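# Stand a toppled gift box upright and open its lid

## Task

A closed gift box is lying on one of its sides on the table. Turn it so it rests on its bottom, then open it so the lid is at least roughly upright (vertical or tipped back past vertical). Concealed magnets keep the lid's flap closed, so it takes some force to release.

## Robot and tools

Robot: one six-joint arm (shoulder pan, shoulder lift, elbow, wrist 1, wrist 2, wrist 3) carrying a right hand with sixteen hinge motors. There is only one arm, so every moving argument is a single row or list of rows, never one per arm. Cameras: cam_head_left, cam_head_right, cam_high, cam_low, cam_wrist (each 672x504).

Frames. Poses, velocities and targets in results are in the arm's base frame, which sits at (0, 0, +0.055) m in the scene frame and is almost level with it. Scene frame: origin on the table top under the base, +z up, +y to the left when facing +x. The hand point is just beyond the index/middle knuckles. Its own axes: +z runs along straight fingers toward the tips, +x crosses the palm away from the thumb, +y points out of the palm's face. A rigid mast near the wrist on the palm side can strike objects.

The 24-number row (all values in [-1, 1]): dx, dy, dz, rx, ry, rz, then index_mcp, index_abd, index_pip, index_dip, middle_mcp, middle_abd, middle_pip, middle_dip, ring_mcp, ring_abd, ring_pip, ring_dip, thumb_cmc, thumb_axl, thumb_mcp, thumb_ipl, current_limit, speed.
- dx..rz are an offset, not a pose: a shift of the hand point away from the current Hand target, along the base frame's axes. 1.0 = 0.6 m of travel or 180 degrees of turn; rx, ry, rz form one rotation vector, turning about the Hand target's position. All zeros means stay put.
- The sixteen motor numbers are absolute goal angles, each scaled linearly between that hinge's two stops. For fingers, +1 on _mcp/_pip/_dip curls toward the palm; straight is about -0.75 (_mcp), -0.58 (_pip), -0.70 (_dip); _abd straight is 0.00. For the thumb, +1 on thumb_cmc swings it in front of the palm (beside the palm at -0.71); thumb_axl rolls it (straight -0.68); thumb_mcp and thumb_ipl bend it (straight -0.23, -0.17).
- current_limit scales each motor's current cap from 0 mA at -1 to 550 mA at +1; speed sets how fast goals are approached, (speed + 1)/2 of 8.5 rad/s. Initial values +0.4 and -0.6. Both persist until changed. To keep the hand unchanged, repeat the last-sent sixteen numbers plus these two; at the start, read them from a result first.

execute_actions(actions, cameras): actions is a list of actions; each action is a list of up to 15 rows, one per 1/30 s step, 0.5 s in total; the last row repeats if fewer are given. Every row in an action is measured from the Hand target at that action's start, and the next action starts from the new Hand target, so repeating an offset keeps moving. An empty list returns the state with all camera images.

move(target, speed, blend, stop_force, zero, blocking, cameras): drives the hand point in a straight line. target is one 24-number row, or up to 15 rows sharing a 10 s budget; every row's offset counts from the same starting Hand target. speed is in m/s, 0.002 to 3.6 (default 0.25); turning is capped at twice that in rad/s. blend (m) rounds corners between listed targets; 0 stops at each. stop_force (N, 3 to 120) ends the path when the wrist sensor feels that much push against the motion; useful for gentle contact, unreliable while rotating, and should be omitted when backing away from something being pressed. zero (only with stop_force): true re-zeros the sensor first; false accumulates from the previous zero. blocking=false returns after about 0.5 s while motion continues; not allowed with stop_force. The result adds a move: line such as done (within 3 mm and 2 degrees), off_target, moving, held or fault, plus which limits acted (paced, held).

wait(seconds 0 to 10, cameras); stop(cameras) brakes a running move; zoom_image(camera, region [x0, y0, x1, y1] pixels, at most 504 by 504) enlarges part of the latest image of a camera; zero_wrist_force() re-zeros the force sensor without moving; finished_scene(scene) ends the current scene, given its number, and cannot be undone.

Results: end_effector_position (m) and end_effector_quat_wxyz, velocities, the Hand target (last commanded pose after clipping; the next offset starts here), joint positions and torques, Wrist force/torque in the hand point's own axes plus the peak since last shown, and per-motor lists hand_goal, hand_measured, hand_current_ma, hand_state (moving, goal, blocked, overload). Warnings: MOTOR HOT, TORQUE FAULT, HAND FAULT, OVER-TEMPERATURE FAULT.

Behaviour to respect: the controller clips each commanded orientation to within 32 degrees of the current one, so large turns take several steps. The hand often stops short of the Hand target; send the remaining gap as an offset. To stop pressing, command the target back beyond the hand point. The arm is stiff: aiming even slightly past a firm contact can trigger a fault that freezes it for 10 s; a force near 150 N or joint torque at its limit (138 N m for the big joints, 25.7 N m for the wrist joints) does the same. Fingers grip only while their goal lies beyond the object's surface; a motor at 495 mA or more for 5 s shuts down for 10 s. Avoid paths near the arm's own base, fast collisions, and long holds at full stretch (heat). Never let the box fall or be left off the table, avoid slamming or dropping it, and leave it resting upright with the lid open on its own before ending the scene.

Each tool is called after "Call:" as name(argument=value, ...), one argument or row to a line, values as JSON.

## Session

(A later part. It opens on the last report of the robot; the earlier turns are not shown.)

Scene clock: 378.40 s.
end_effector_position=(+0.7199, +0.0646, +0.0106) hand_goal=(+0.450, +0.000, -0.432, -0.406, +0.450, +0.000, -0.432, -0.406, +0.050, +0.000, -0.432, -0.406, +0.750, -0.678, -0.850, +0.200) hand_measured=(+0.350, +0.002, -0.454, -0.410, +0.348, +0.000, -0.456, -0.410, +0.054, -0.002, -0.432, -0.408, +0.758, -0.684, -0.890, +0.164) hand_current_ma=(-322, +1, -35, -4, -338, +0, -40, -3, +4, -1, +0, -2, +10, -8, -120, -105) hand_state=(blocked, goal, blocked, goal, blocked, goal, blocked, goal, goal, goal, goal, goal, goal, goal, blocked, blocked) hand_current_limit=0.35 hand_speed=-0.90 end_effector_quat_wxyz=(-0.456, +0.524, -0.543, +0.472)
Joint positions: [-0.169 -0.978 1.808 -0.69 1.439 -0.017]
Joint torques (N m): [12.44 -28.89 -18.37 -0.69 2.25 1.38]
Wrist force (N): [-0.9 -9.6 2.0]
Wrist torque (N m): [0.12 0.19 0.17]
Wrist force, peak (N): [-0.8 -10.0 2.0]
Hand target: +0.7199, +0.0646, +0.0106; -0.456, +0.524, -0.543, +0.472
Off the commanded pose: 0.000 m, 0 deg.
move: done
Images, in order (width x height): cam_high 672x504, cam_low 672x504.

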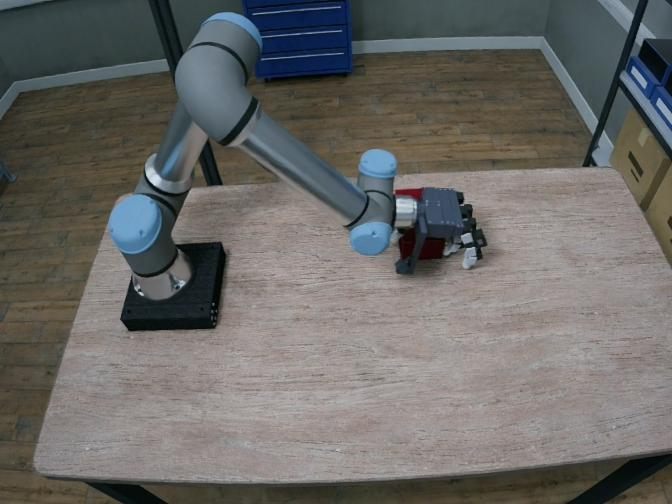

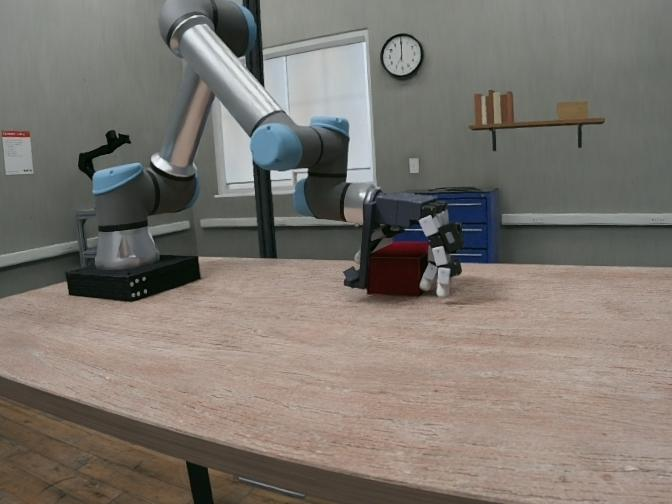

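Call:
move(
  target=[0,0,0.006,0,0,0,0.46,0,-0.431,-0.406,0.46,0,-0.431,-0.406,0.05,0,-0.431,-0.406,0.75,-0.678,-0.8,0.35,0.38,-0.9],
  speed=0.03,
)

Call:
move(
  target=[0,0,0,0,0,0,0.21,0,-0.27,-0.043,0.5,0,-0.431,-0.406,0.05,0,-0.431,-0.406,0.75,-0.678,-0.8,0.4,0.4,-0.93],
)

Call:
move(
  target=[0,0,0,0,0,0,0.05,0,0,0.2,0.5,0,-0.431,-0.406,0.05,0,-0.431,-0.406,0.75,-0.678,-0.8,0.4,0.5,-0.93],
  cameras=["cam_high","cam_low"],
)

Call:
zoom_image(
  camera="cam_high",
  region=[360, 140, 500, 280],
)

Call:
zoom_image(
  camera="cam_low",
  region=[300, 130, 500, 310],
)

Scene clock: 384.23 s.
end_effector_position=(+0.7199, +0.0646, +0.0142) hand_goal=(+0.460, +0.000, -0.432, -0.406, +0.460, +0.000, -0.432, -0.406, +0.050, +0.000, -0.432, -0.406, +0.750, -0.678, -0.800, +0.350) hand_measured=(+0.354, +0.000, -0.484, -0.444, +0.350, +0.000, -0.492, -0.434, +0.054, -0.002, -0.432, -0.408, +0.758, -0.686, -0.890, +0.274) hand_current_ma=(-357, +0, -118, -75, -372, +0, -142, -51, +4, -1, +0, -2, +10, -12, -373, -307) hand_state=(blocked, goal, blocked, blocked, blocked, goal, blocked, blocked, goal, goal, goal, goal, goal, goal, blocked, blocked) hand_current_limit=0.38 hand_speed=-0.90 end_effector_quat_wxyz=(-0.456, +0.524, -0.543, +0.472)
Joint positions: [-0.169 -0.984 1.807 -0.682 1.439 -0.017]
Joint torques (N m): [9.19 -53.25 -25.77 0.05 2.11 -0.19]
Wrist force (N): [-0.9 0.6 1.2]
Wrist torque (N m): [0.52 0.21 0.17]
Wrist force, peak (N): [-0.8 -11.5 1.8]
Hand target: +0.7199, +0.0646, +0.0142; -0.456, +0.524, -0.543, +0.472
Off the commanded pose: 0.000 m, 0 deg.
move: done

Scene clock: 385.93 s.
end_effector_position=(+0.7199, +0.0646, +0.0142) hand_goal=(+0.210, +0.000, -0.270, -0.044, +0.500, +0.000, -0.432, -0.406, +0.050, +0.000, -0.432, -0.406, +0.750, -0.678, -0.800, +0.400) hand_measured=(+0.166, +0.006, -0.342, -0.138, +0.350, +0.002, -0.508, -0.442, +0.054, -0.002, -0.432, -0.408, +0.744, -0.680, -0.890, +0.328) hand_current_ma=(-103, +5, -186, -277, -385, +2, -202, -68, +4, -1, +0, -2, -6, -1, -373, -289) hand_state=(blocked, goal, blocked, blocked, blocked, goal, blocked, blocked, goal, goal, goal, goal, goal, goal, blocked, blocked) hand_current_limit=0.40 hand_speed=-0.93 end_effector_quat_wxyz=(-0.456, +0.524, -0.543, +0.472)
Joint positions: [-0.169 -0.984 1.807 -0.682 1.439 -0.017]
Joint torques (N m): [7.03 -51.76 -24.78 0.2 1.77 -1.3]
Wrist force (N): [-0.5 -0.7 1.1]
Wrist torque (N m): [0.47 0.22 0.00]
Wrist force, peak (N): [-1.2 1.3 1.0]
Hand target: +0.7199, +0.0646, +0.0142; -0.456, +0.524, -0.543, +0.472
Off the commanded pose: 0.000 m, 0 deg.
move: done

Scene clock: 387.23 s.
end_effector_position=(+0.7199, +0.0646, +0.0142) hand_goal=(+0.050, +0.000, +0.000, +0.200, +0.500, +0.000, -0.432, -0.406, +0.050, +0.000, -0.432, -0.406, +0.750, -0.678, -0.800, +0.400) hand_measured=(-0.004, +0.002, -0.112, +0.120, +0.350, +0.004, -0.508, -0.442, +0.054, -0.002, -0.432, -0.408, +0.744, -0.680, -0.890, +0.328) hand_current_ma=(-138, +1, -352, -216, -412, +3, -202, -68, +4, -1, +0, -2, -6, -1, -373, -289) hand_state=(blocked, goal, blocked, blocked, blocked, goal, blocked, blocked, goal, goal, goal, goal, goal, goal, blocked, blocked) hand_current_limit=0.50 hand_speed=-0.93 end_effector_quat_wxyz=(-0.456, +0.524, -0.543, +0.472)
Joint positions: [-0.169 -0.984 1.807 -0.682 1.439 -0.017]
Joint torques (N m): [6.46 -50.33 -23.61 -0.63 1.84 -1.24]
Wrist force (N): [-0.9 -0.3 1.2]
Wrist torque (N m): [0.49 0.20 0.12]
Wrist force, peak (N): [-1.7 -1.8 1.2]
Hand target: +0.7199, +0.0646, +0.0142; -0.456, +0.524, -0.543, +0.472
Off the commanded pose: 0.000 m, 0 deg.
move: done
Images, in order (width x height): cam_high 672x504, cam_low 672x504.

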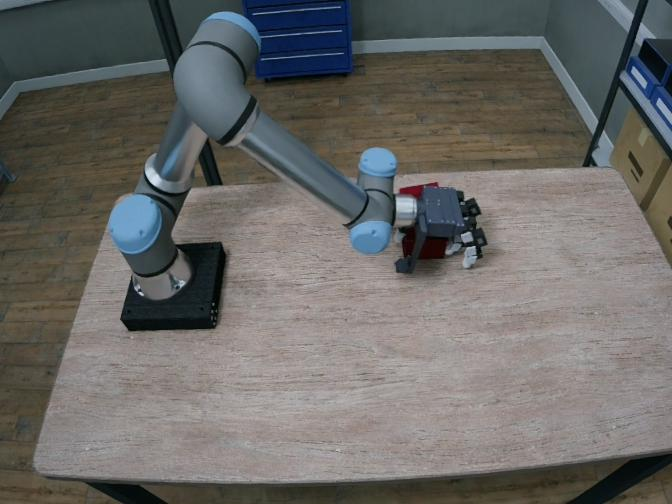

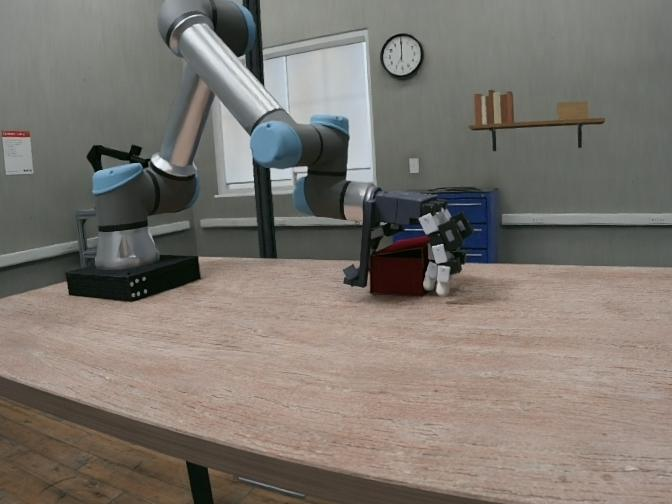

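Scaled by 3.600 from the camera's 672x504 image, which has a finer 960x720 frame.

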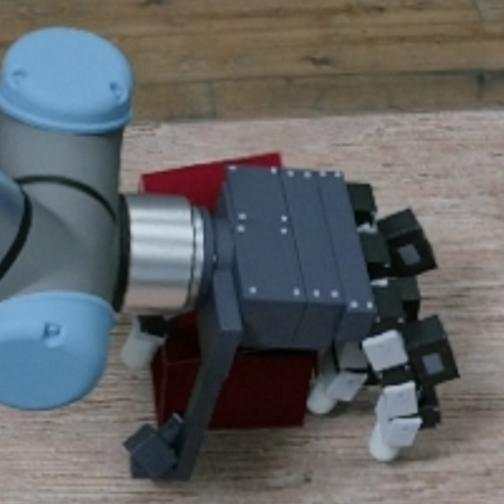

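Scaled by 2.520 from the camera's 672x504 image, which has a finer 960x720 frame.

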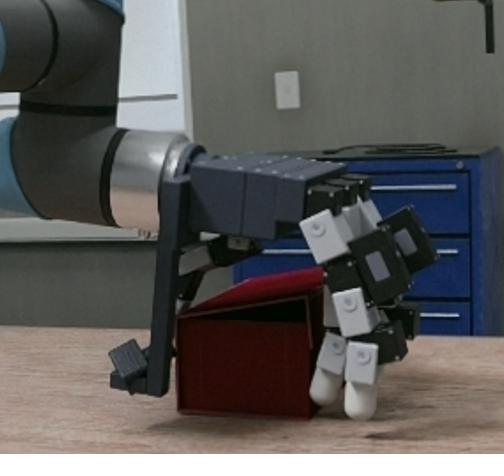

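Cracked. Keep lifting.

Call:
move(
  target=[0,0,0,0,0,0,-0.15,0,0.15,0.4,0.5,0,-0.431,-0.406,0.05,0,-0.431,-0.406,0.75,-0.678,-0.8,0.4,0.6,-0.93],
)

Call:
move(
  target=[0,0,0,0,0,0,-0.38,0,0.3,0.55,0.5,0,-0.431,-0.406,0.05,0,-0.431,-0.406,0.75,-0.678,-0.8,0.4,0.6,-0.93],
  cameras=["cam_high","cam_low"],
)

Call:
zoom_image(
  camera="cam_low",
  region=[300, 130, 500, 310],
)

Scene clock: 391.33 s.
end_effector_position=(+0.7199, +0.0646, +0.0142) hand_goal=(-0.150, +0.000, +0.150, +0.400, +0.500, +0.000, -0.432, -0.406, +0.050, +0.000, -0.432, -0.406, +0.750, -0.678, -0.800, +0.400) hand_measured=(-0.158, +0.002, +0.110, +0.368, +0.350, +0.006, -0.510, -0.442, +0.054, -0.002, -0.432, -0.408, +0.742, -0.680, -0.890, +0.328) hand_current_ma=(-10, +1, -81, -61, -440, +4, -212, -68, +4, -1, +0, -2, -7, -1, -373, -289) hand_state=(goal, goal, blocked, blocked, blocked, goal, blocked, blocked, goal, goal, goal, goal, goal, goal, blocked, blocked) hand_current_limit=0.60 hand_speed=-0.93 end_effector_quat_wxyz=(-0.456, +0.524, -0.543, +0.472)
Joint positions: [-0.169 -0.984 1.807 -0.682 1.439 -0.017]
Joint torques (N m): [-0.31 -45.68 -17.35 -1.9 2.02 -1.22]
Wrist force (N): [-1.2 -3.5 0.0]
Wrist torque (N m): [0.28 0.21 0.11]
Wrist force, peak (N): [-1.3 -4.0 -0.2]
Hand target: +0.7199, +0.0646, +0.0142; -0.456, +0.524, -0.543, +0.472
Off the commanded pose: 0.000 m, 0 deg.
move: done

Scene clock: 392.57 s.
end_effector_position=(+0.7199, +0.0646, +0.0142) hand_goal=(-0.380, +0.000, +0.300, +0.550, +0.500, +0.000, -0.432, -0.406, +0.050, +0.000, -0.432, -0.406, +0.750, -0.678, -0.800, +0.400) hand_measured=(-0.366, +0.002, +0.296, +0.546, +0.350, +0.006, -0.512, -0.442, +0.054, -0.002, -0.432, -0.408, +0.740, -0.678, -0.890, +0.336) hand_current_ma=(+19, +1, -2, -3, -440, +6, -216, -68, +4, -1, +0, -2, -13, +1, -373, -243) hand_state=(goal, goal, goal, goal, blocked, goal, blocked, blocked, goal, goal, goal, goal, goal, goal, blocked, blocked) hand_current_limit=0.60 hand_speed=-0.93 end_effector_quat_wxyz=(-0.456, +0.524, -0.543, +0.472)
Joint positions: [-0.169 -0.984 1.807 -0.682 1.439 -0.017]
Joint torques (N m): [-0.7 -43.01 -15.46 -2.45 1.89 -1.01]
Wrist force (N): [-1.4 -4.3 0.7]
Wrist torque (N m): [0.25 0.21 0.12]
Wrist force, peak (N): [-1.4 -5.7 0.0]
Hand target: +0.7199, +0.0646, +0.0142; -0.456, +0.524, -0.543, +0.472
Off the commanded pose: 0.000 m, 0 deg.
move: done
Images, in order (width x height): cam_high 672x504, cam_low 672x504.

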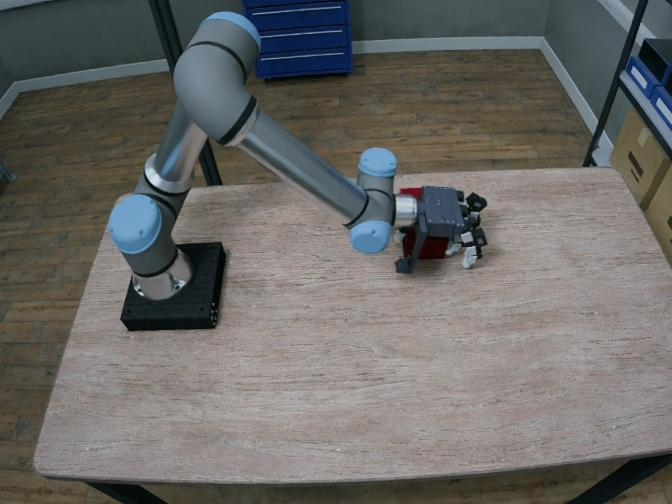

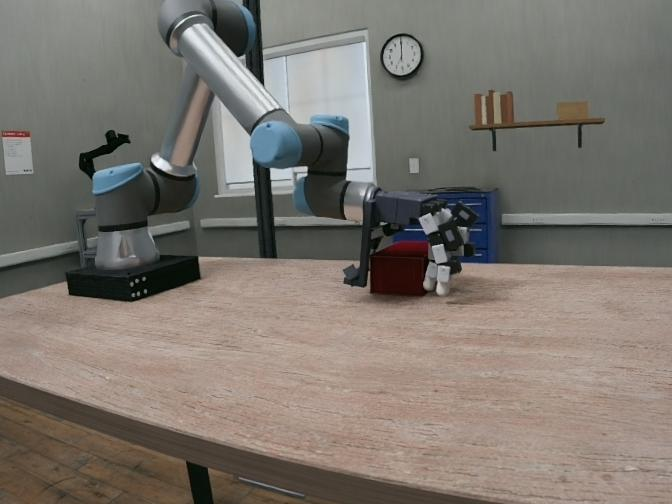

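Scaled by 2.520 from the camera's 672x504 image, which has a finer 960x720 frame.

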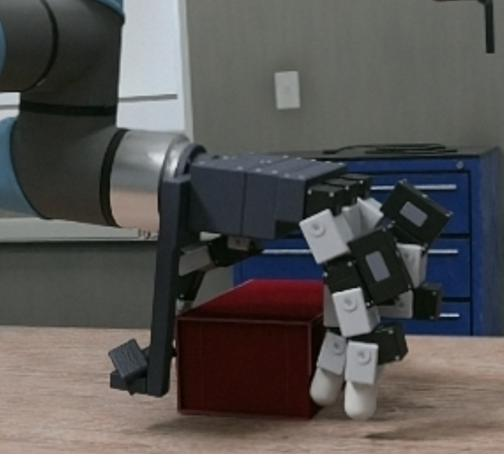

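Call:
move(
  target=[0,0,0,0,0,0,-0.1,0,-0.431,-0.406,0.5,0,-0.431,-0.406,0.05,0,-0.431,-0.406,0.75,-0.678,-0.8,0.4,0.5,-0.9],
)

Call:
move(
  target=[0,0,0,0,0,0,0.46,0,-0.431,-0.406,0.5,0,-0.431,-0.406,0.05,0,-0.431,-0.406,0.75,-0.678,-0.8,0.4,0.4,-0.93],
)

Call:
move(
  target=[0,0,0,0,0,0,0.21,0,-0.27,-0.043,0.5,0,-0.431,-0.406,0.05,0,-0.431,-0.406,0.75,-0.678,-0.8,0.4,0.4,-0.93],
)

Call:
move(
  target=[0,0,0,0,0,0,0.08,0,0.0,0.2,0.5,0,-0.431,-0.406,0.05,0,-0.431,-0.406,0.75,-0.678,-0.8,0.4,0.5,-0.94],
)

Call:
move(
  target=[0,0,0,0,0,0,0.068,0,0.08,0.32,0.5,0,-0.431,-0.406,0.05,0,-0.431,-0.406,0.75,-0.678,-0.8,0.4,0.6,-0.94],
  cameras=["cam_high","cam_low"],
)

Call:
zoom_image(
  camera="cam_low",
  region=[300, 130, 500, 310],
)

Scene clock: 418.37 s.
end_effector_position=(+0.7199, +0.0646, +0.0142) hand_goal=(-0.100, +0.000, -0.432, -0.406, +0.500, +0.000, -0.432, -0.406, +0.050, +0.000, -0.432, -0.406, +0.750, -0.678, -0.800, +0.400) hand_measured=(-0.096, +0.002, -0.428, -0.402, +0.350, +0.006, -0.512, -0.442, +0.054, -0.002, -0.432, -0.408, +0.740, -0.678, -0.890, +0.336) hand_current_ma=(+2, +1, +4, +2, -413, +6, -216, -68, +4, -1, +0, -2, -13, +1, -373, -243) hand_state=(goal, goal, goal, goal, blocked, goal, blocked, blocked, goal, goal, goal, goal, goal, goal, blocked, blocked) hand_current_limit=0.50 hand_speed=-0.90 end_effector_quat_wxyz=(-0.456, +0.524, -0.543, +0.472)
Joint positions: [-0.169 -0.984 1.807 -0.682 1.439 -0.017]
Joint torques (N m): [-7.7 -35.14 -11.45 -0.65 1.61 -1.15]
Wrist force (N): [-1.1 -4.2 0.6]
Wrist torque (N m): [0.26 0.17 0.15]
Wrist force, peak (N): [-1.0 -5.7 1.2]
Hand target: +0.7199, +0.0646, +0.0142; -0.456, +0.524, -0.543, +0.472
Off the commanded pose: 0.000 m, 0 deg.
move: done

Scene clock: 420.70 s.
end_effector_position=(+0.7199, +0.0646, +0.0142) hand_goal=(+0.460, +0.000, -0.432, -0.406, +0.500, +0.000, -0.432, -0.406, +0.050, +0.000, -0.432, -0.406, +0.750, -0.678, -0.800, +0.400) hand_measured=(+0.300, +0.002, -0.458, -0.414, +0.350, +0.008, -0.512, -0.442, +0.054, -0.002, -0.432, -0.408, +0.740, -0.678, -0.890, +0.336) hand_current_ma=(-384, +1, -45, -8, -385, +6, -216, -68, +4, -1, +0, -2, -13, +1, -373, -243) hand_state=(blocked, goal, blocked, goal, blocked, goal, blocked, blocked, goal, goal, goal, goal, goal, goal, blocked, blocked) hand_current_limit=0.40 hand_speed=-0.93 end_effector_quat_wxyz=(-0.456, +0.524, -0.543, +0.472)
Joint positions: [-0.169 -0.984 1.807 -0.682 1.439 -0.017]
Joint torques (N m): [-10.57 -32.91 -11.41 0.58 1.73 -0.96]
Wrist force (N): [-1.0 -6.8 2.1]
Wrist torque (N m): [0.29 0.26 0.23]
Wrist force, peak (N): [-0.8 -7.2 2.2]
Hand target: +0.7199, +0.0646, +0.0142; -0.456, +0.524, -0.543, +0.472
Off the commanded pose: 0.000 m, 0 deg.
move: done

Scene clock: 422.40 s.
end_effector_position=(+0.7199, +0.0646, +0.0142) hand_goal=(+0.210, +0.000, -0.270, -0.044, +0.500, +0.000, -0.432, -0.406, +0.050, +0.000, -0.432, -0.406, +0.750, -0.678, -0.800, +0.400) hand_measured=(+0.160, +0.004, -0.334, -0.146, +0.350, +0.008, -0.512, -0.442, +0.054, -0.002, -0.432, -0.408, +0.740, -0.678, -0.890, +0.336) hand_current_ma=(-125, +3, -158, -307, -385, +6, -216, -68, +4, -1, +0, -2, -11, +1, -373, -243) hand_state=(blocked, goal, blocked, blocked, blocked, goal, blocked, blocked, goal, goal, goal, goal, goal, goal, blocked, blocked) hand_current_limit=0.40 hand_speed=-0.93 end_effector_quat_wxyz=(-0.456, +0.524, -0.543, +0.472)
Joint positions: [-0.169 -0.984 1.807 -0.682 1.439 -0.017]
Joint torques (N m): [-10.56 -32.16 -12.05 -0.97 1.59 -1.14]
Wrist force (N): [-0.4 -1.2 1.1]
Wrist torque (N m): [0.43 0.22 -0.02]
Wrist force, peak (N): [-1.1 -7.1 2.1]
Hand target: +0.7199, +0.0646, +0.0142; -0.456, +0.524, -0.543, +0.472
Off the commanded pose: 0.000 m, 0 deg.
move: done

Scene clock: 423.77 s.
end_effector_position=(+0.7199, +0.0646, +0.0142) hand_goal=(+0.080, +0.000, +0.000, +0.200, +0.500, +0.000, -0.432, -0.406, +0.050, +0.000, -0.432, -0.406, +0.750, -0.678, -0.800, +0.400) hand_measured=(+0.016, +0.000, -0.152, +0.106, +0.350, +0.008, -0.512, -0.442, +0.054, -0.002, -0.432, -0.408, +0.746, -0.680, -0.890, +0.336) hand_current_ma=(-172, +0, -411, -274, -413, +7, -216, -68, +4, -1, +0, -2, -3, -1, -373, -243) hand_state=(blocked, goal, blocked, blocked, blocked, goal, blocked, blocked, goal, goal, goal, goal, goal, goal, blocked, blocked) hand_current_limit=0.50 hand_speed=-0.94 end_effector_quat_wxyz=(-0.456, +0.524, -0.543, +0.472)
Joint positions: [-0.169 -0.984 1.807 -0.682 1.439 -0.017]
Joint torques (N m): [-10.77 -32.48 -12.22 -2.48 1.45 -1.18]
Wrist force (N): [-1.0 -0.7 1.3]
Wrist torque (N m): [0.47 0.25 0.08]
Wrist force, peak (N): [-1.8 -2.3 0.8]
Hand target: +0.7199, +0.0646, +0.0142; -0.456, +0.524, -0.543, +0.472
Off the commanded pose: 0.000 m, 0 deg.
move: done

Scene clock: 424.57 s.
end_effector_position=(+0.7199, +0.0646, +0.0142) hand_goal=(+0.068, +0.000, +0.080, +0.320, +0.500, +0.000, -0.432, -0.406, +0.050, +0.000, -0.432, -0.406, +0.750, -0.678, -0.800, +0.400) hand_measured=(-0.006, +0.000, -0.134, +0.206, +0.350, +0.008, -0.512, -0.442, +0.054, -0.002, -0.432, -0.408, +0.750, -0.682, -0.890, +0.336) hand_current_ma=(-215, +0, -440, -359, -440, +7, -216, -68, +4, -1, +0, -2, +0, -3, -373, -243) hand_state=(blocked, goal, blocked, blocked, blocked, goal, blocked, blocked, goal, goal, goal, goal, goal, goal, blocked, blocked) hand_current_limit=0.60 hand_speed=-0.94 end_effector_quat_wxyz=(-0.456, +0.524, -0.543, +0.472)
Joint positions: [-0.169 -0.984 1.807 -0.682 1.439 -0.017]
Joint torques (N m): [-10.93 -30.95 -12.44 -2.3 1.42 -0.97]
Wrist force (N): [-0.8 -0.2 1.4]
Wrist torque (N m): [0.47 0.23 0.06]
Wrist force, peak (N): [-0.6 0.0 1.6]
Hand target: +0.7199, +0.0646, +0.0142; -0.456, +0.524, -0.543, +0.472
Off the commanded pose: 0.000 m, 0 deg.
move: done
Images, in order (width x height): cam_high 672x504, cam_low 672x504.

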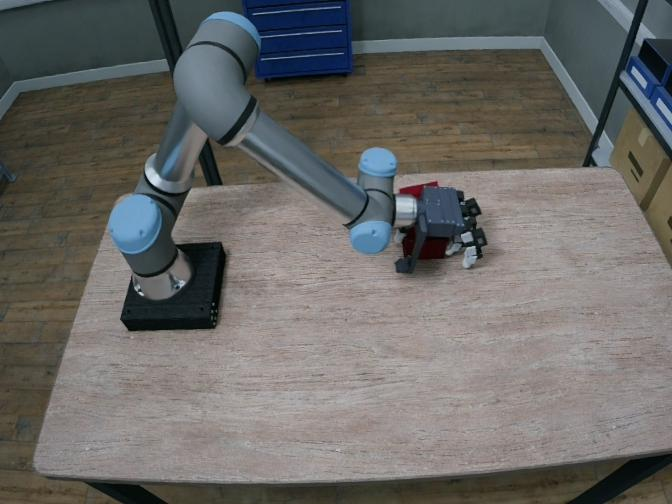

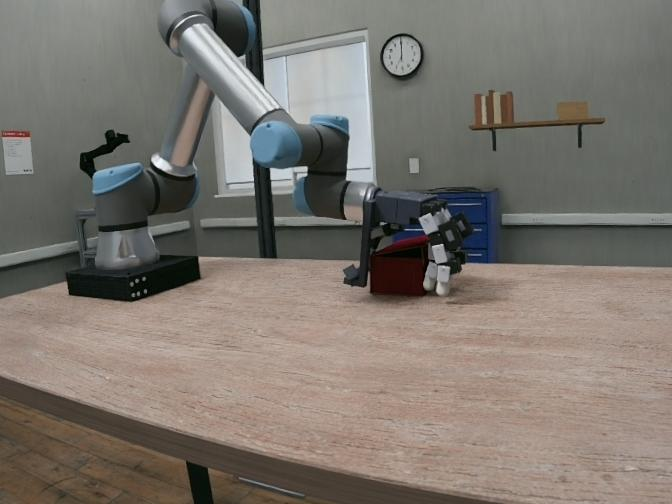

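Scaled by 2.520 from the camera's 672x504 image, which has a finer 960x720 frame.

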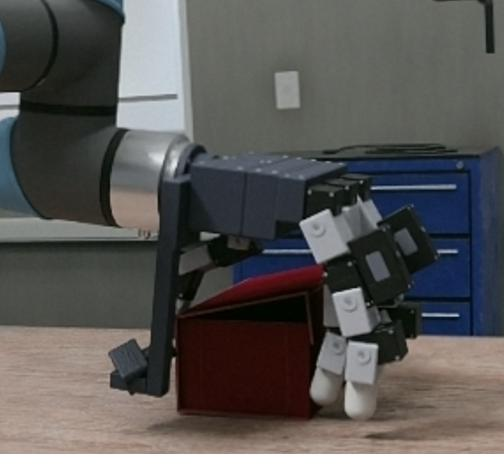

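Call:
move(
  target=[0,0,0,0,0,0,-0.06,0,0.08,0.36,0.5,0,-0.431,-0.406,0.05,0,-0.431,-0.406,0.75,-0.678,-0.8,0.4,0.7,-0.95],
)

Call:
move(
  target=[0,0,0,0,0,0,-0.11,0,0.2,0.45,0.5,0,-0.431,-0.406,0.05,0,-0.431,-0.406,0.75,-0.678,-0.8,0.4,0.7,-0.95],
  cameras=["cam_high","cam_low"],
)

Call:
zoom_image(
  camera="cam_low",
  region=[300, 130, 500, 310],
)

Scene clock: 429.47 s.
end_effector_position=(+0.7199, +0.0646, +0.0142) hand_goal=(-0.060, +0.000, +0.080, +0.360, +0.500, +0.000, -0.432, -0.406, +0.050, +0.000, -0.432, -0.406, +0.750, -0.678, -0.800, +0.400) hand_measured=(-0.092, +0.000, -0.004, +0.296, +0.350, +0.008, -0.512, -0.442, +0.054, -0.002, -0.432, -0.408, +0.748, -0.682, -0.890, +0.336) hand_current_ma=(-68, +0, -230, -161, -468, +7, -216, -68, +4, -1, +0, -2, -1, -3, -373, -243) hand_state=(blocked, goal, blocked, blocked, blocked, goal, blocked, blocked, goal, goal, goal, goal, goal, goal, blocked, blocked) hand_current_limit=0.70 hand_speed=-0.95 end_effector_quat_wxyz=(-0.456, +0.524, -0.543, +0.472)
Joint positions: [-0.169 -0.984 1.807 -0.682 1.439 -0.017]
Joint torques (N m): [-9.7 -31.29 -12.06 -2.41 1.49 -0.93]
Wrist force (N): [-0.8 -2.6 0.5]
Wrist torque (N m): [0.33 0.21 0.08]
Wrist force, peak (N): [-0.9 -2.7 0.4]
Hand target: +0.7199, +0.0646, +0.0142; -0.456, +0.524, -0.543, +0.472
Off the commanded pose: 0.000 m, 0 deg.
move: done

Scene clock: 430.33 s.
end_effector_position=(+0.7199, +0.0646, +0.0142) hand_goal=(-0.110, +0.000, +0.200, +0.450, +0.500, +0.000, -0.432, -0.406, +0.050, +0.000, -0.432, -0.406, +0.750, -0.678, -0.800, +0.400) hand_measured=(-0.150, +0.000, +0.098, +0.384, +0.350, +0.008, -0.512, -0.442, +0.054, -0.002, -0.432, -0.408, +0.746, -0.682, -0.890, +0.336) hand_current_ma=(-89, +0, -303, -169, -467, +7, -217, -68, +4, -1, +0, -2, -3, -3, -373, -243) hand_state=(blocked, goal, blocked, blocked, blocked, goal, blocked, blocked, goal, goal, goal, goal, goal, goal, blocked, blocked) hand_current_limit=0.70 hand_speed=-0.95 end_effector_quat_wxyz=(-0.456, +0.524, -0.543, +0.472)
Joint positions: [-0.169 -0.984 1.807 -0.682 1.439 -0.017]
Joint torques (N m): [-11.87 -31.25 -12.83 -2.58 1.57 -0.92]
Wrist force (N): [-0.9 -1.6 0.9]
Wrist torque (N m): [0.40 0.22 0.07]
Wrist force, peak (N): [-0.7 -3.3 0.2]
Hand target: +0.7199, +0.0646, +0.0142; -0.456, +0.524, -0.543, +0.472
Off the commanded pose: 0.000 m, 0 deg.
move: done
Images, in order (width x height): cam_high 672x504, cam_low 672x504.

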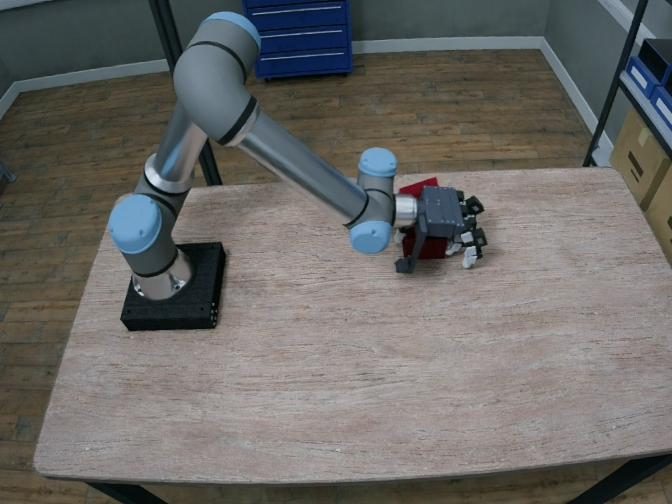

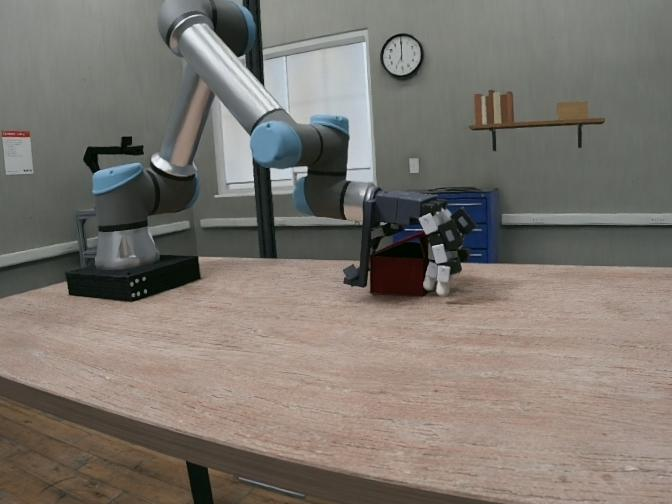

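Scaled by 2.520 from the camera's 672x504 image, which has a finer 960x720 frame.

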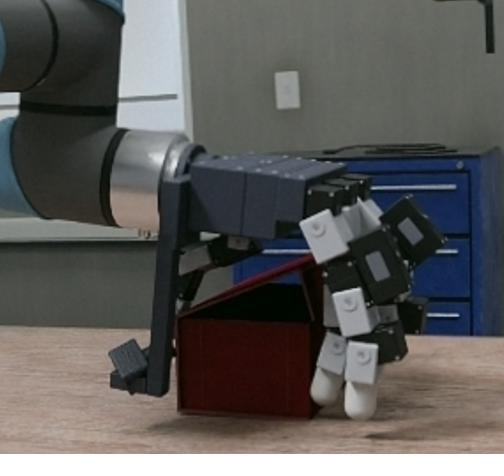

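Call:
move(
  target=[0,0,0,0,0,0,-0.18,0,0.42,0.54,0.5,0,-0.431,-0.406,0.05,0,-0.431,-0.406,0.75,-0.678,-0.8,0.4,0.7,-0.95],
)

Call:
move(
  target=[0,0,0,0,0,0,-0.26,0,0.6,0.65,0.5,0,-0.431,-0.406,0.05,0,-0.431,-0.406,0.75,-0.678,-0.8,0.4,0.7,-0.95],
  cameras=["cam_high","cam_low"],
)

Call:
zoom_image(
  camera="cam_low",
  region=[300, 130, 500, 310],
)

Scene clock: 434.50 s.
end_effector_position=(+0.7199, +0.0646, +0.0142) hand_goal=(-0.180, +0.000, +0.420, +0.540, +0.500, +0.000, -0.432, -0.406, +0.050, +0.000, -0.432, -0.406, +0.750, -0.678, -0.800, +0.400) hand_measured=(-0.182, +0.000, +0.406, +0.534, +0.350, +0.010, -0.514, -0.442, +0.054, -0.002, -0.432, -0.408, +0.738, -0.678, -0.890, +0.336) hand_current_ma=(-1, +0, -17, -5, -468, +9, -225, -68, +4, -1, +0, -2, -15, +0, -373, -243) hand_state=(goal, goal, goal, goal, blocked, goal, blocked, blocked, goal, goal, goal, goal, goal, goal, blocked, blocked) hand_current_limit=0.70 hand_speed=-0.95 end_effector_quat_wxyz=(-0.456, +0.524, -0.543, +0.472)
Joint positions: [-0.169 -0.984 1.807 -0.682 1.439 -0.017]
Joint torques (N m): [-11.22 -31.45 -12.81 -2.53 1.22 -0.92]
Wrist force (N): [-1.6 -6.8 -0.7]
Wrist torque (N m): [0.09 0.23 0.06]
Wrist force, peak (N): [-1.3 -7.1 -0.6]
Hand target: +0.7199, +0.0646, +0.0142; -0.456, +0.524, -0.543, +0.472
Off the commanded pose: 0.000 m, 0 deg.
move: done

Scene clock: 435.70 s.
end_effector_position=(+0.7199, +0.0646, +0.0142) hand_goal=(-0.260, +0.000, +0.600, +0.650, +0.500, +0.000, -0.432, -0.406, +0.050, +0.000, -0.432, -0.406, +0.750, -0.678, -0.800, +0.400) hand_measured=(-0.280, +0.000, +0.522, +0.630, +0.350, +0.010, -0.514, -0.442, +0.054, -0.002, -0.432, -0.408, +0.736, -0.678, -0.890, +0.336) hand_current_ma=(-33, +0, -212, -32, -468, +10, -226, -68, +4, -1, +0, -2, -18, +0, -373, -243) hand_state=(goal, goal, blocked, blocked, blocked, goal, blocked, blocked, goal, goal, goal, goal, goal, goal, blocked, blocked) hand_current_limit=0.70 hand_speed=-0.95 end_effector_quat_wxyz=(-0.456, +0.524, -0.543, +0.472)
Joint positions: [-0.169 -0.984 1.807 -0.682 1.439 -0.017]
Joint torques (N m): [-10.12 -32.26 -11.63 -2.63 1.29 -0.76]
Wrist force (N): [-0.4 -6.8 -0.1]
Wrist torque (N m): [0.10 0.23 -0.05]
Wrist force, peak (N): [-1.4 -7.1 -0.8]
Hand target: +0.7199, +0.0646, +0.0142; -0.456, +0.524, -0.543, +0.472
Off the commanded pose: 0.000 m, 0 deg.
move: done
Images, in order (width x height): cam_high 672x504, cam_low 672x504.

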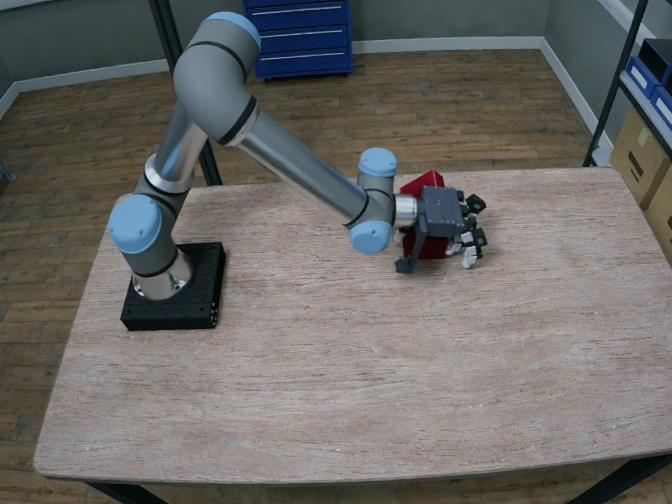

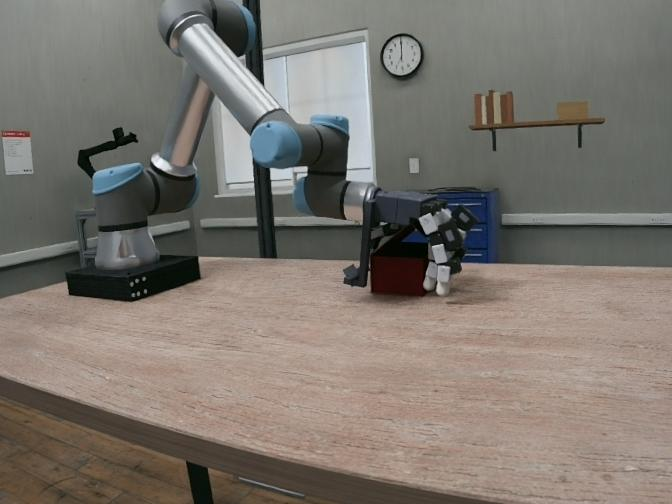

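Scaled by 2.520 from the camera's 672x504 image, which has a finer 960x720 frame.

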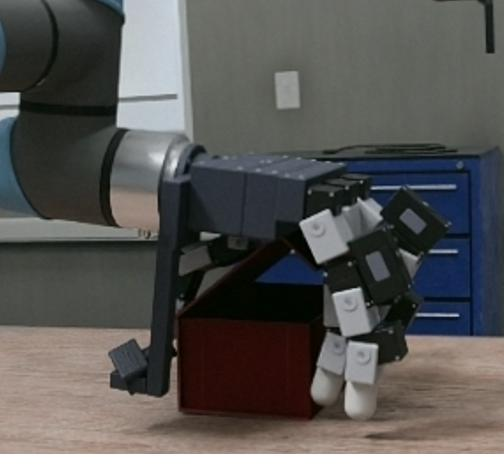

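Call:
move(
  target=[0,0,0,0,0,0,-0.13,0,0.12,0.38,0.5,0,-0.431,-0.406,0.05,0,-0.431,-0.406,0.75,-0.678,-0.8,0.4,0.5,-0.9],
)

Call:
move(
  target=[0,0,0,0,0,0,-0.0,0,-0.2,0.0,0.5,0,-0.431,-0.406,0.05,0,-0.431,-0.406,0.75,-0.678,-0.8,0.4,0.5,-0.9],
)

Call:
move(
  target=[0,0,0,0,0,0,-0.2,0,-0.5,-0.5,0.4,0,-0.431,-0.406,0.05,0,-0.431,-0.406,0.75,-0.678,-0.8,0.3,0.4,-0.9],
)

Call:
move(
  target=[0,0,-0.004,0,0,0,-0.3,0,-0.5,-0.5,-0.3,0,-0.431,-0.406,-0.3,0,-0.431,-0.406,0.75,-0.678,-0.9,0.0,0.4,-0.9],
  cameras=["cam_high","cam_low","cam_head_left"],
)

Call:
zoom_image(
  camera="cam_low",
  region=[300, 130, 500, 310],
)

Call:
zoom_image(
  camera="cam_high",
  region=[360, 140, 500, 280],
)

Scene clock: 451.03 s.
end_effector_position=(+0.7199, +0.0646, +0.0142) hand_goal=(-0.130, +0.000, +0.120, +0.380, +0.500, +0.000, -0.432, -0.406, +0.050, +0.000, -0.432, -0.406, +0.750, -0.678, -0.800, +0.400) hand_measured=(-0.112, +0.000, +0.292, +0.432, +0.348, +0.010, -0.514, -0.442, +0.054, -0.002, -0.432, -0.408, +0.734, -0.676, -0.890, +0.336) hand_current_ma=(+29, +0, +412, +119, -413, +10, -226, -68, +4, -1, +0, -2, -22, +1, -373, -243) hand_state=(goal, goal, blocked, blocked, blocked, goal, blocked, blocked, goal, goal, goal, goal, goal, goal, blocked, blocked) hand_current_limit=0.50 hand_speed=-0.90 end_effector_quat_wxyz=(-0.456, +0.524, -0.543, +0.472)
Joint positions: [-0.169 -0.984 1.807 -0.682 1.439 -0.017]
Joint torques (N m): [-10.95 -33.21 -12.34 -1.28 1.02 -0.88]
Wrist force (N): [-1.6 -13.4 -1.4]
Wrist torque (N m): [-0.22 0.24 0.28]
Wrist force, peak (N): [-1.5 -13.6 -1.4]
Hand target: +0.7199, +0.0646, +0.0142; -0.456, +0.524, -0.543, +0.472
Off the commanded pose: 0.000 m, 0 deg.
move: done

Scene clock: 451.53 s.
end_effector_position=(+0.7199, +0.0646, +0.0142) hand_goal=(+0.000, +0.000, -0.200, +0.000, +0.500, +0.000, -0.432, -0.406, +0.050, +0.000, -0.432, -0.406, +0.750, -0.678, -0.800, +0.400) hand_measured=(-0.094, +0.000, +0.280, +0.432, +0.348, +0.010, -0.514, -0.442, +0.054, -0.002, -0.432, -0.408, +0.734, -0.676, -0.890, +0.336) hand_current_ma=(-298, +0, +412, +412, -412, +10, -226, -68, +4, -1, +0, -2, -22, +1, -373, -243) hand_state=(blocked, goal, blocked, blocked, blocked, goal, blocked, blocked, goal, goal, goal, goal, goal, goal, blocked, blocked) hand_current_limit=0.50 hand_speed=-0.90 end_effector_quat_wxyz=(-0.456, +0.524, -0.543, +0.472)
Joint positions: [-0.169 -0.984 1.807 -0.682 1.439 -0.017]
Joint torques (N m): [-10.93 -32.24 -11.86 -0.22 1 -1.14]
Wrist force (N): [-1.4 -13.6 2.3]
Wrist torque (N m): [0.09 0.33 0.46]
Wrist force, peak (N): [-1.2 -14.2 2.2]
Hand target: +0.7199, +0.0646, +0.0142; -0.456, +0.524, -0.543, +0.472
Off the commanded pose: 0.000 m, 0 deg.
move: done

Scene clock: 452.20 s.
end_effector_position=(+0.7199, +0.0646, +0.0142) hand_goal=(-0.200, +0.000, -0.500, -0.500, +0.400, +0.000, -0.432, -0.406, +0.050, +0.000, -0.432, -0.406, +0.750, -0.678, -0.800, +0.300) hand_measured=(-0.104, +0.000, +0.280, +0.432, +0.342, +0.010, -0.514, -0.442, +0.054, -0.002, -0.432, -0.408, +0.734, -0.674, -0.876, +0.282) hand_current_ma=(+315, +0, +385, +385, -152, +10, -225, -68, +4, -1, +0, -2, -24, +3, -288, -38) hand_state=(moving, goal, blocked, blocked, blocked, goal, blocked, blocked, goal, goal, goal, goal, goal, goal, blocked, goal) hand_current_limit=0.40 hand_speed=-0.90 end_effector_quat_wxyz=(-0.456, +0.524, -0.543, +0.472)
Joint positions: [-0.169 -0.984 1.807 -0.682 1.439 -0.017]
Joint torques (N m): [-12 -32.72 -11.87 1.23 1.07 -0.63]
Wrist force (N): [-1.9 -12.1 -2.3]
Wrist torque (N m): [-0.23 0.26 0.39]
Wrist force, peak (N): [-1.4 -13.8 2.1]
Hand target: +0.7199, +0.0646, +0.0142; -0.456, +0.524, -0.543, +0.472
Off the commanded pose: 0.000 m, 0 deg.
move: done

Scene clock: 454.53 s.
end_effector_position=(+0.7199, +0.0646, +0.0118) hand_goal=(-0.300, +0.000, -0.500, -0.500, -0.300, +0.000, -0.432, -0.406, -0.300, +0.000, -0.432, -0.406, +0.750, -0.678, -0.900, +0.000) hand_measured=(-0.108, +0.000, +0.310, +0.432, -0.284, +0.004, -0.434, -0.408, -0.282, -0.002, -0.432, -0.408, +0.746, -0.674, -0.890, +0.004) hand_current_ma=(+385, +0, +385, +385, +25, +2, -1, -2, +28, -1, +0, -2, -4, +3, +15, +4) hand_state=(blocked, goal, blocked, blocked, goal, goal, goal, goal, goal, goal, goal, goal, goal, goal, goal, goal) hand_current_limit=0.40 hand_speed=-0.90 end_effector_quat_wxyz=(-0.456, +0.524, -0.543, +0.472)
Joint positions: [-0.169 -0.98 1.808 -0.688 1.439 -0.017]
Joint torques (N m): [-10.94 -18.98 -2.31 -0.74 0.97 -0.78]
Wrist force (N): [-1.5 -17.2 -1.1]
Wrist torque (N m): [-0.45 0.19 0.44]
Wrist force, peak (N): [-1.3 -17.2 -1.2]
Hand target: +0.7199, +0.0646, +0.0118; -0.456, +0.524, -0.543, +0.472
Off the commanded pose: 0.000 m, 0 deg.
move: done
Images, in order (width x height): cam_head_left 672x504, cam_high 672x504, cam_low 672x504.

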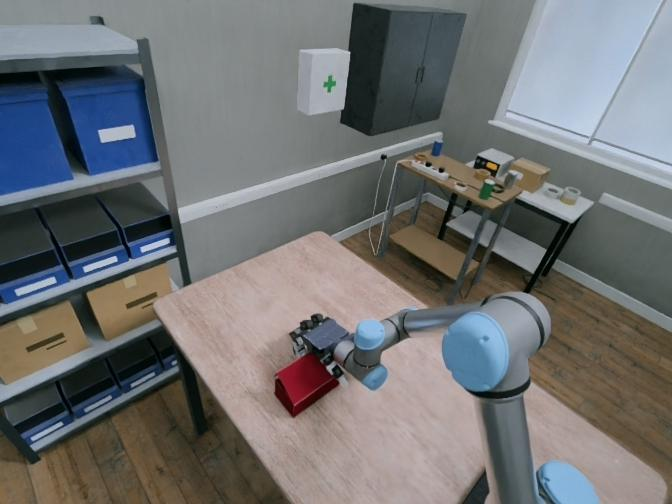

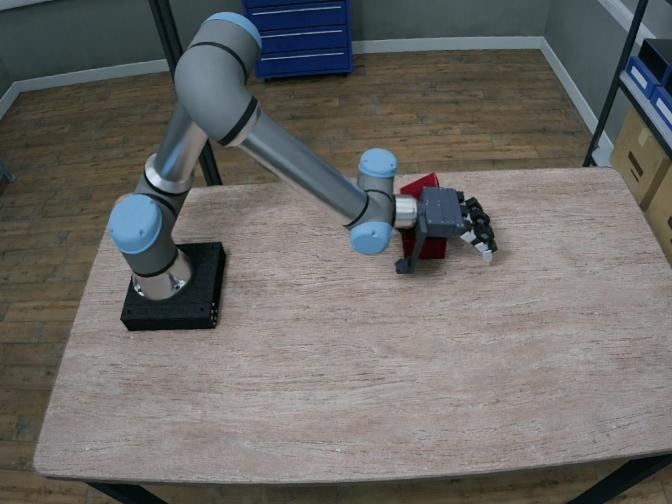

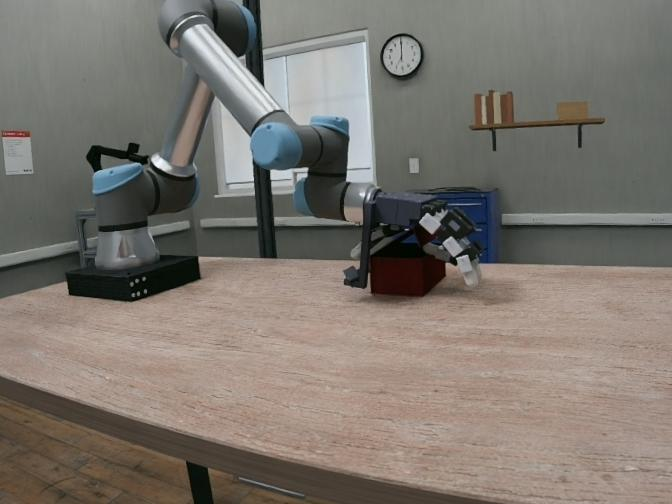

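Scaled by 2.520 from the camera's 672x504 image, which has a finer 960x720 frame.

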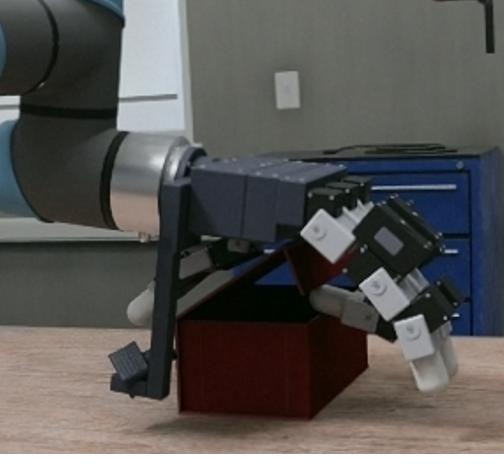

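Scaled by 3.600 from the camera's 672x504 image, which has a finer 960x720 frame.

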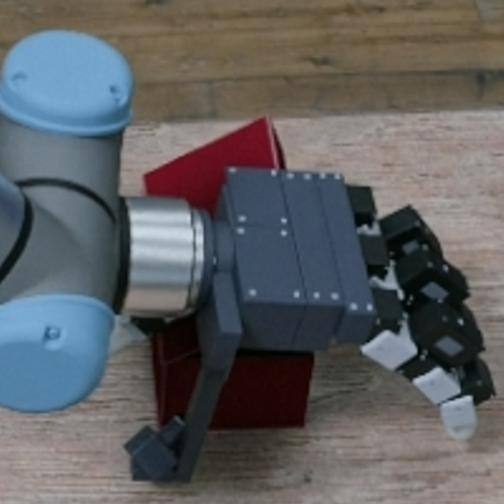

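Call:
move(
  target=[0,0,0.006,0,0,0,-0.11,0,0.28,0.43,-0.3,0,-0.431,-0.406,-0.3,0,-0.431,-0.406,-0.7,-0.678,-0.9,-0.1,0.2,-0.8],
  speed=0.05,
)

Call:
move(
  target=[0.06,0,0.004,0,0,0,-0.11,0,0.28,0.43,-0.3,0,-0.431,-0.406,-0.3,0,-0.431,-0.406,-0.7,-0.678,-0.9,-0.1,0.2,-0.8],
  speed=0.05,
  stop_force=4,
  cameras=["cam_high","cam_low"],
)

Call:
zoom_image(
  camera="cam_low",
  region=[300, 130, 500, 310],
)

Call:
zoom_image(
  camera="cam_high",
  region=[360, 140, 500, 280],
)

Scene clock: 463.63 s.
end_effector_position=(+0.7199, +0.0646, +0.0154) hand_goal=(-0.110, +0.000, +0.280, +0.430, -0.300, +0.000, -0.432, -0.406, -0.300, +0.000, -0.432, -0.406, -0.700, -0.678, -0.900, -0.100) hand_measured=(-0.102, +0.000, +0.286, +0.436, -0.284, +0.004, -0.434, -0.408, -0.282, -0.002, -0.432, -0.408, -0.684, -0.680, -0.898, -0.098) hand_current_ma=(+8, +0, +5, +6, +25, +2, +0, -2, +28, -1, +0, -2, +25, -1, +3, +2) hand_state=(goal, goal, goal, goal, goal, goal, goal, goal, goal, goal, goal, goal, goal, goal, goal, goal) hand_current_limit=0.20 hand_speed=-0.80 end_effector_quat_wxyz=(-0.456, +0.524, -0.543, +0.472)
Joint positions: [-0.169 -0.986 1.806 -0.68 1.439 -0.017]
Joint torques (N m): [-11.34 -53.67 -25.34 0.34 0.71 -0.6]
Wrist force (N): [-0.8 -0.8 0.9]
Wrist torque (N m): [0.32 0.20 0.17]
Wrist force, peak (N): [-1.4 -17.2 -1.0]
Hand target: +0.7199, +0.0646, +0.0154; -0.456, +0.524, -0.543, +0.472
Off the commanded pose: 0.000 m, 0 deg.
move: done

Scene clock: 465.30 s.
end_effector_position=(+0.7559, +0.0646, +0.0178) hand_goal=(-0.110, +0.000, +0.280, +0.430, -0.300, +0.000, -0.432, -0.406, -0.300, +0.000, -0.432, -0.406, -0.700, -0.678, -0.900, -0.100) hand_measured=(-0.102, +0.000, +0.280, +0.432, -0.284, +0.004, -0.432, -0.408, -0.282, -0.002, -0.432, -0.408, -0.684, -0.680, -0.898, -0.098) hand_current_ma=(+8, +0, +0, +1, +24, +2, +0, -2, +27, -1, +0, -2, +24, -1, +3, +2) hand_state=(goal, goal, goal, goal, goal, goal, goal, goal, goal, goal, goal, goal, goal, goal, goal, goal) hand_current_limit=0.20 hand_speed=-0.80 end_effector_quat_wxyz=(-0.456, +0.524, -0.543, +0.472)
Joint positions: [-0.157 -0.928 1.688 -0.62 1.451 -0.016]
Joint torques (N m): [15.05 -31.75 -26.19 0.33 2.33 2.17]
Wrist force (N): [-0.5 -0.5 1.1]
Wrist torque (N m): [0.33 0.18 0.18]
Wrist force, peak (N): [-0.9 -0.7 1.4]
Hand target: +0.7559, +0.0646, +0.0178; -0.456, +0.524, -0.543, +0.472
Off the commanded pose: 0.000 m, 0 deg.
move: done
Images, in order (width x height): cam_high 672x504, cam_low 672x504.

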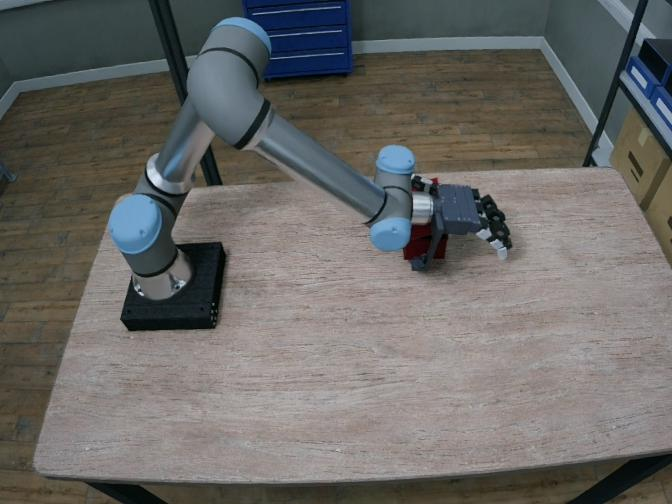

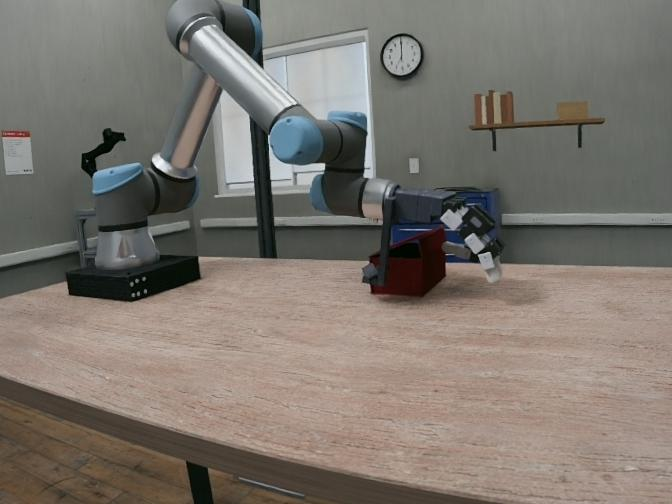

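Scaled by 2.520 from the camera's 672x504 image, which has a finer 960x720 frame.

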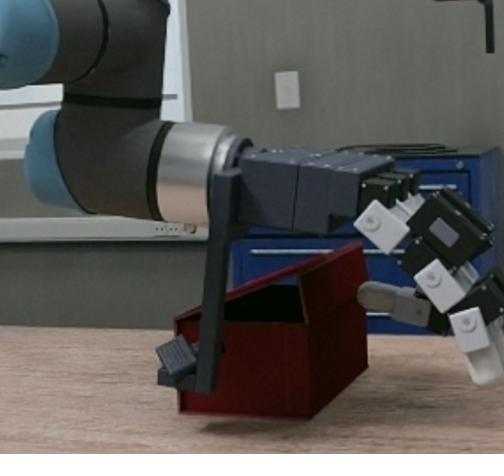

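Scaled by 3.600 from the camera's 672x504 image, which has a finer 960x720 frame.

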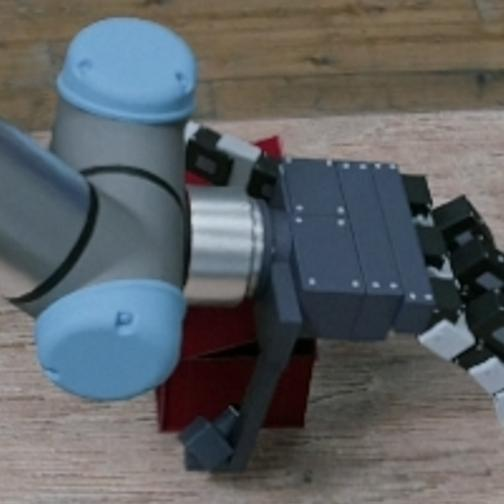

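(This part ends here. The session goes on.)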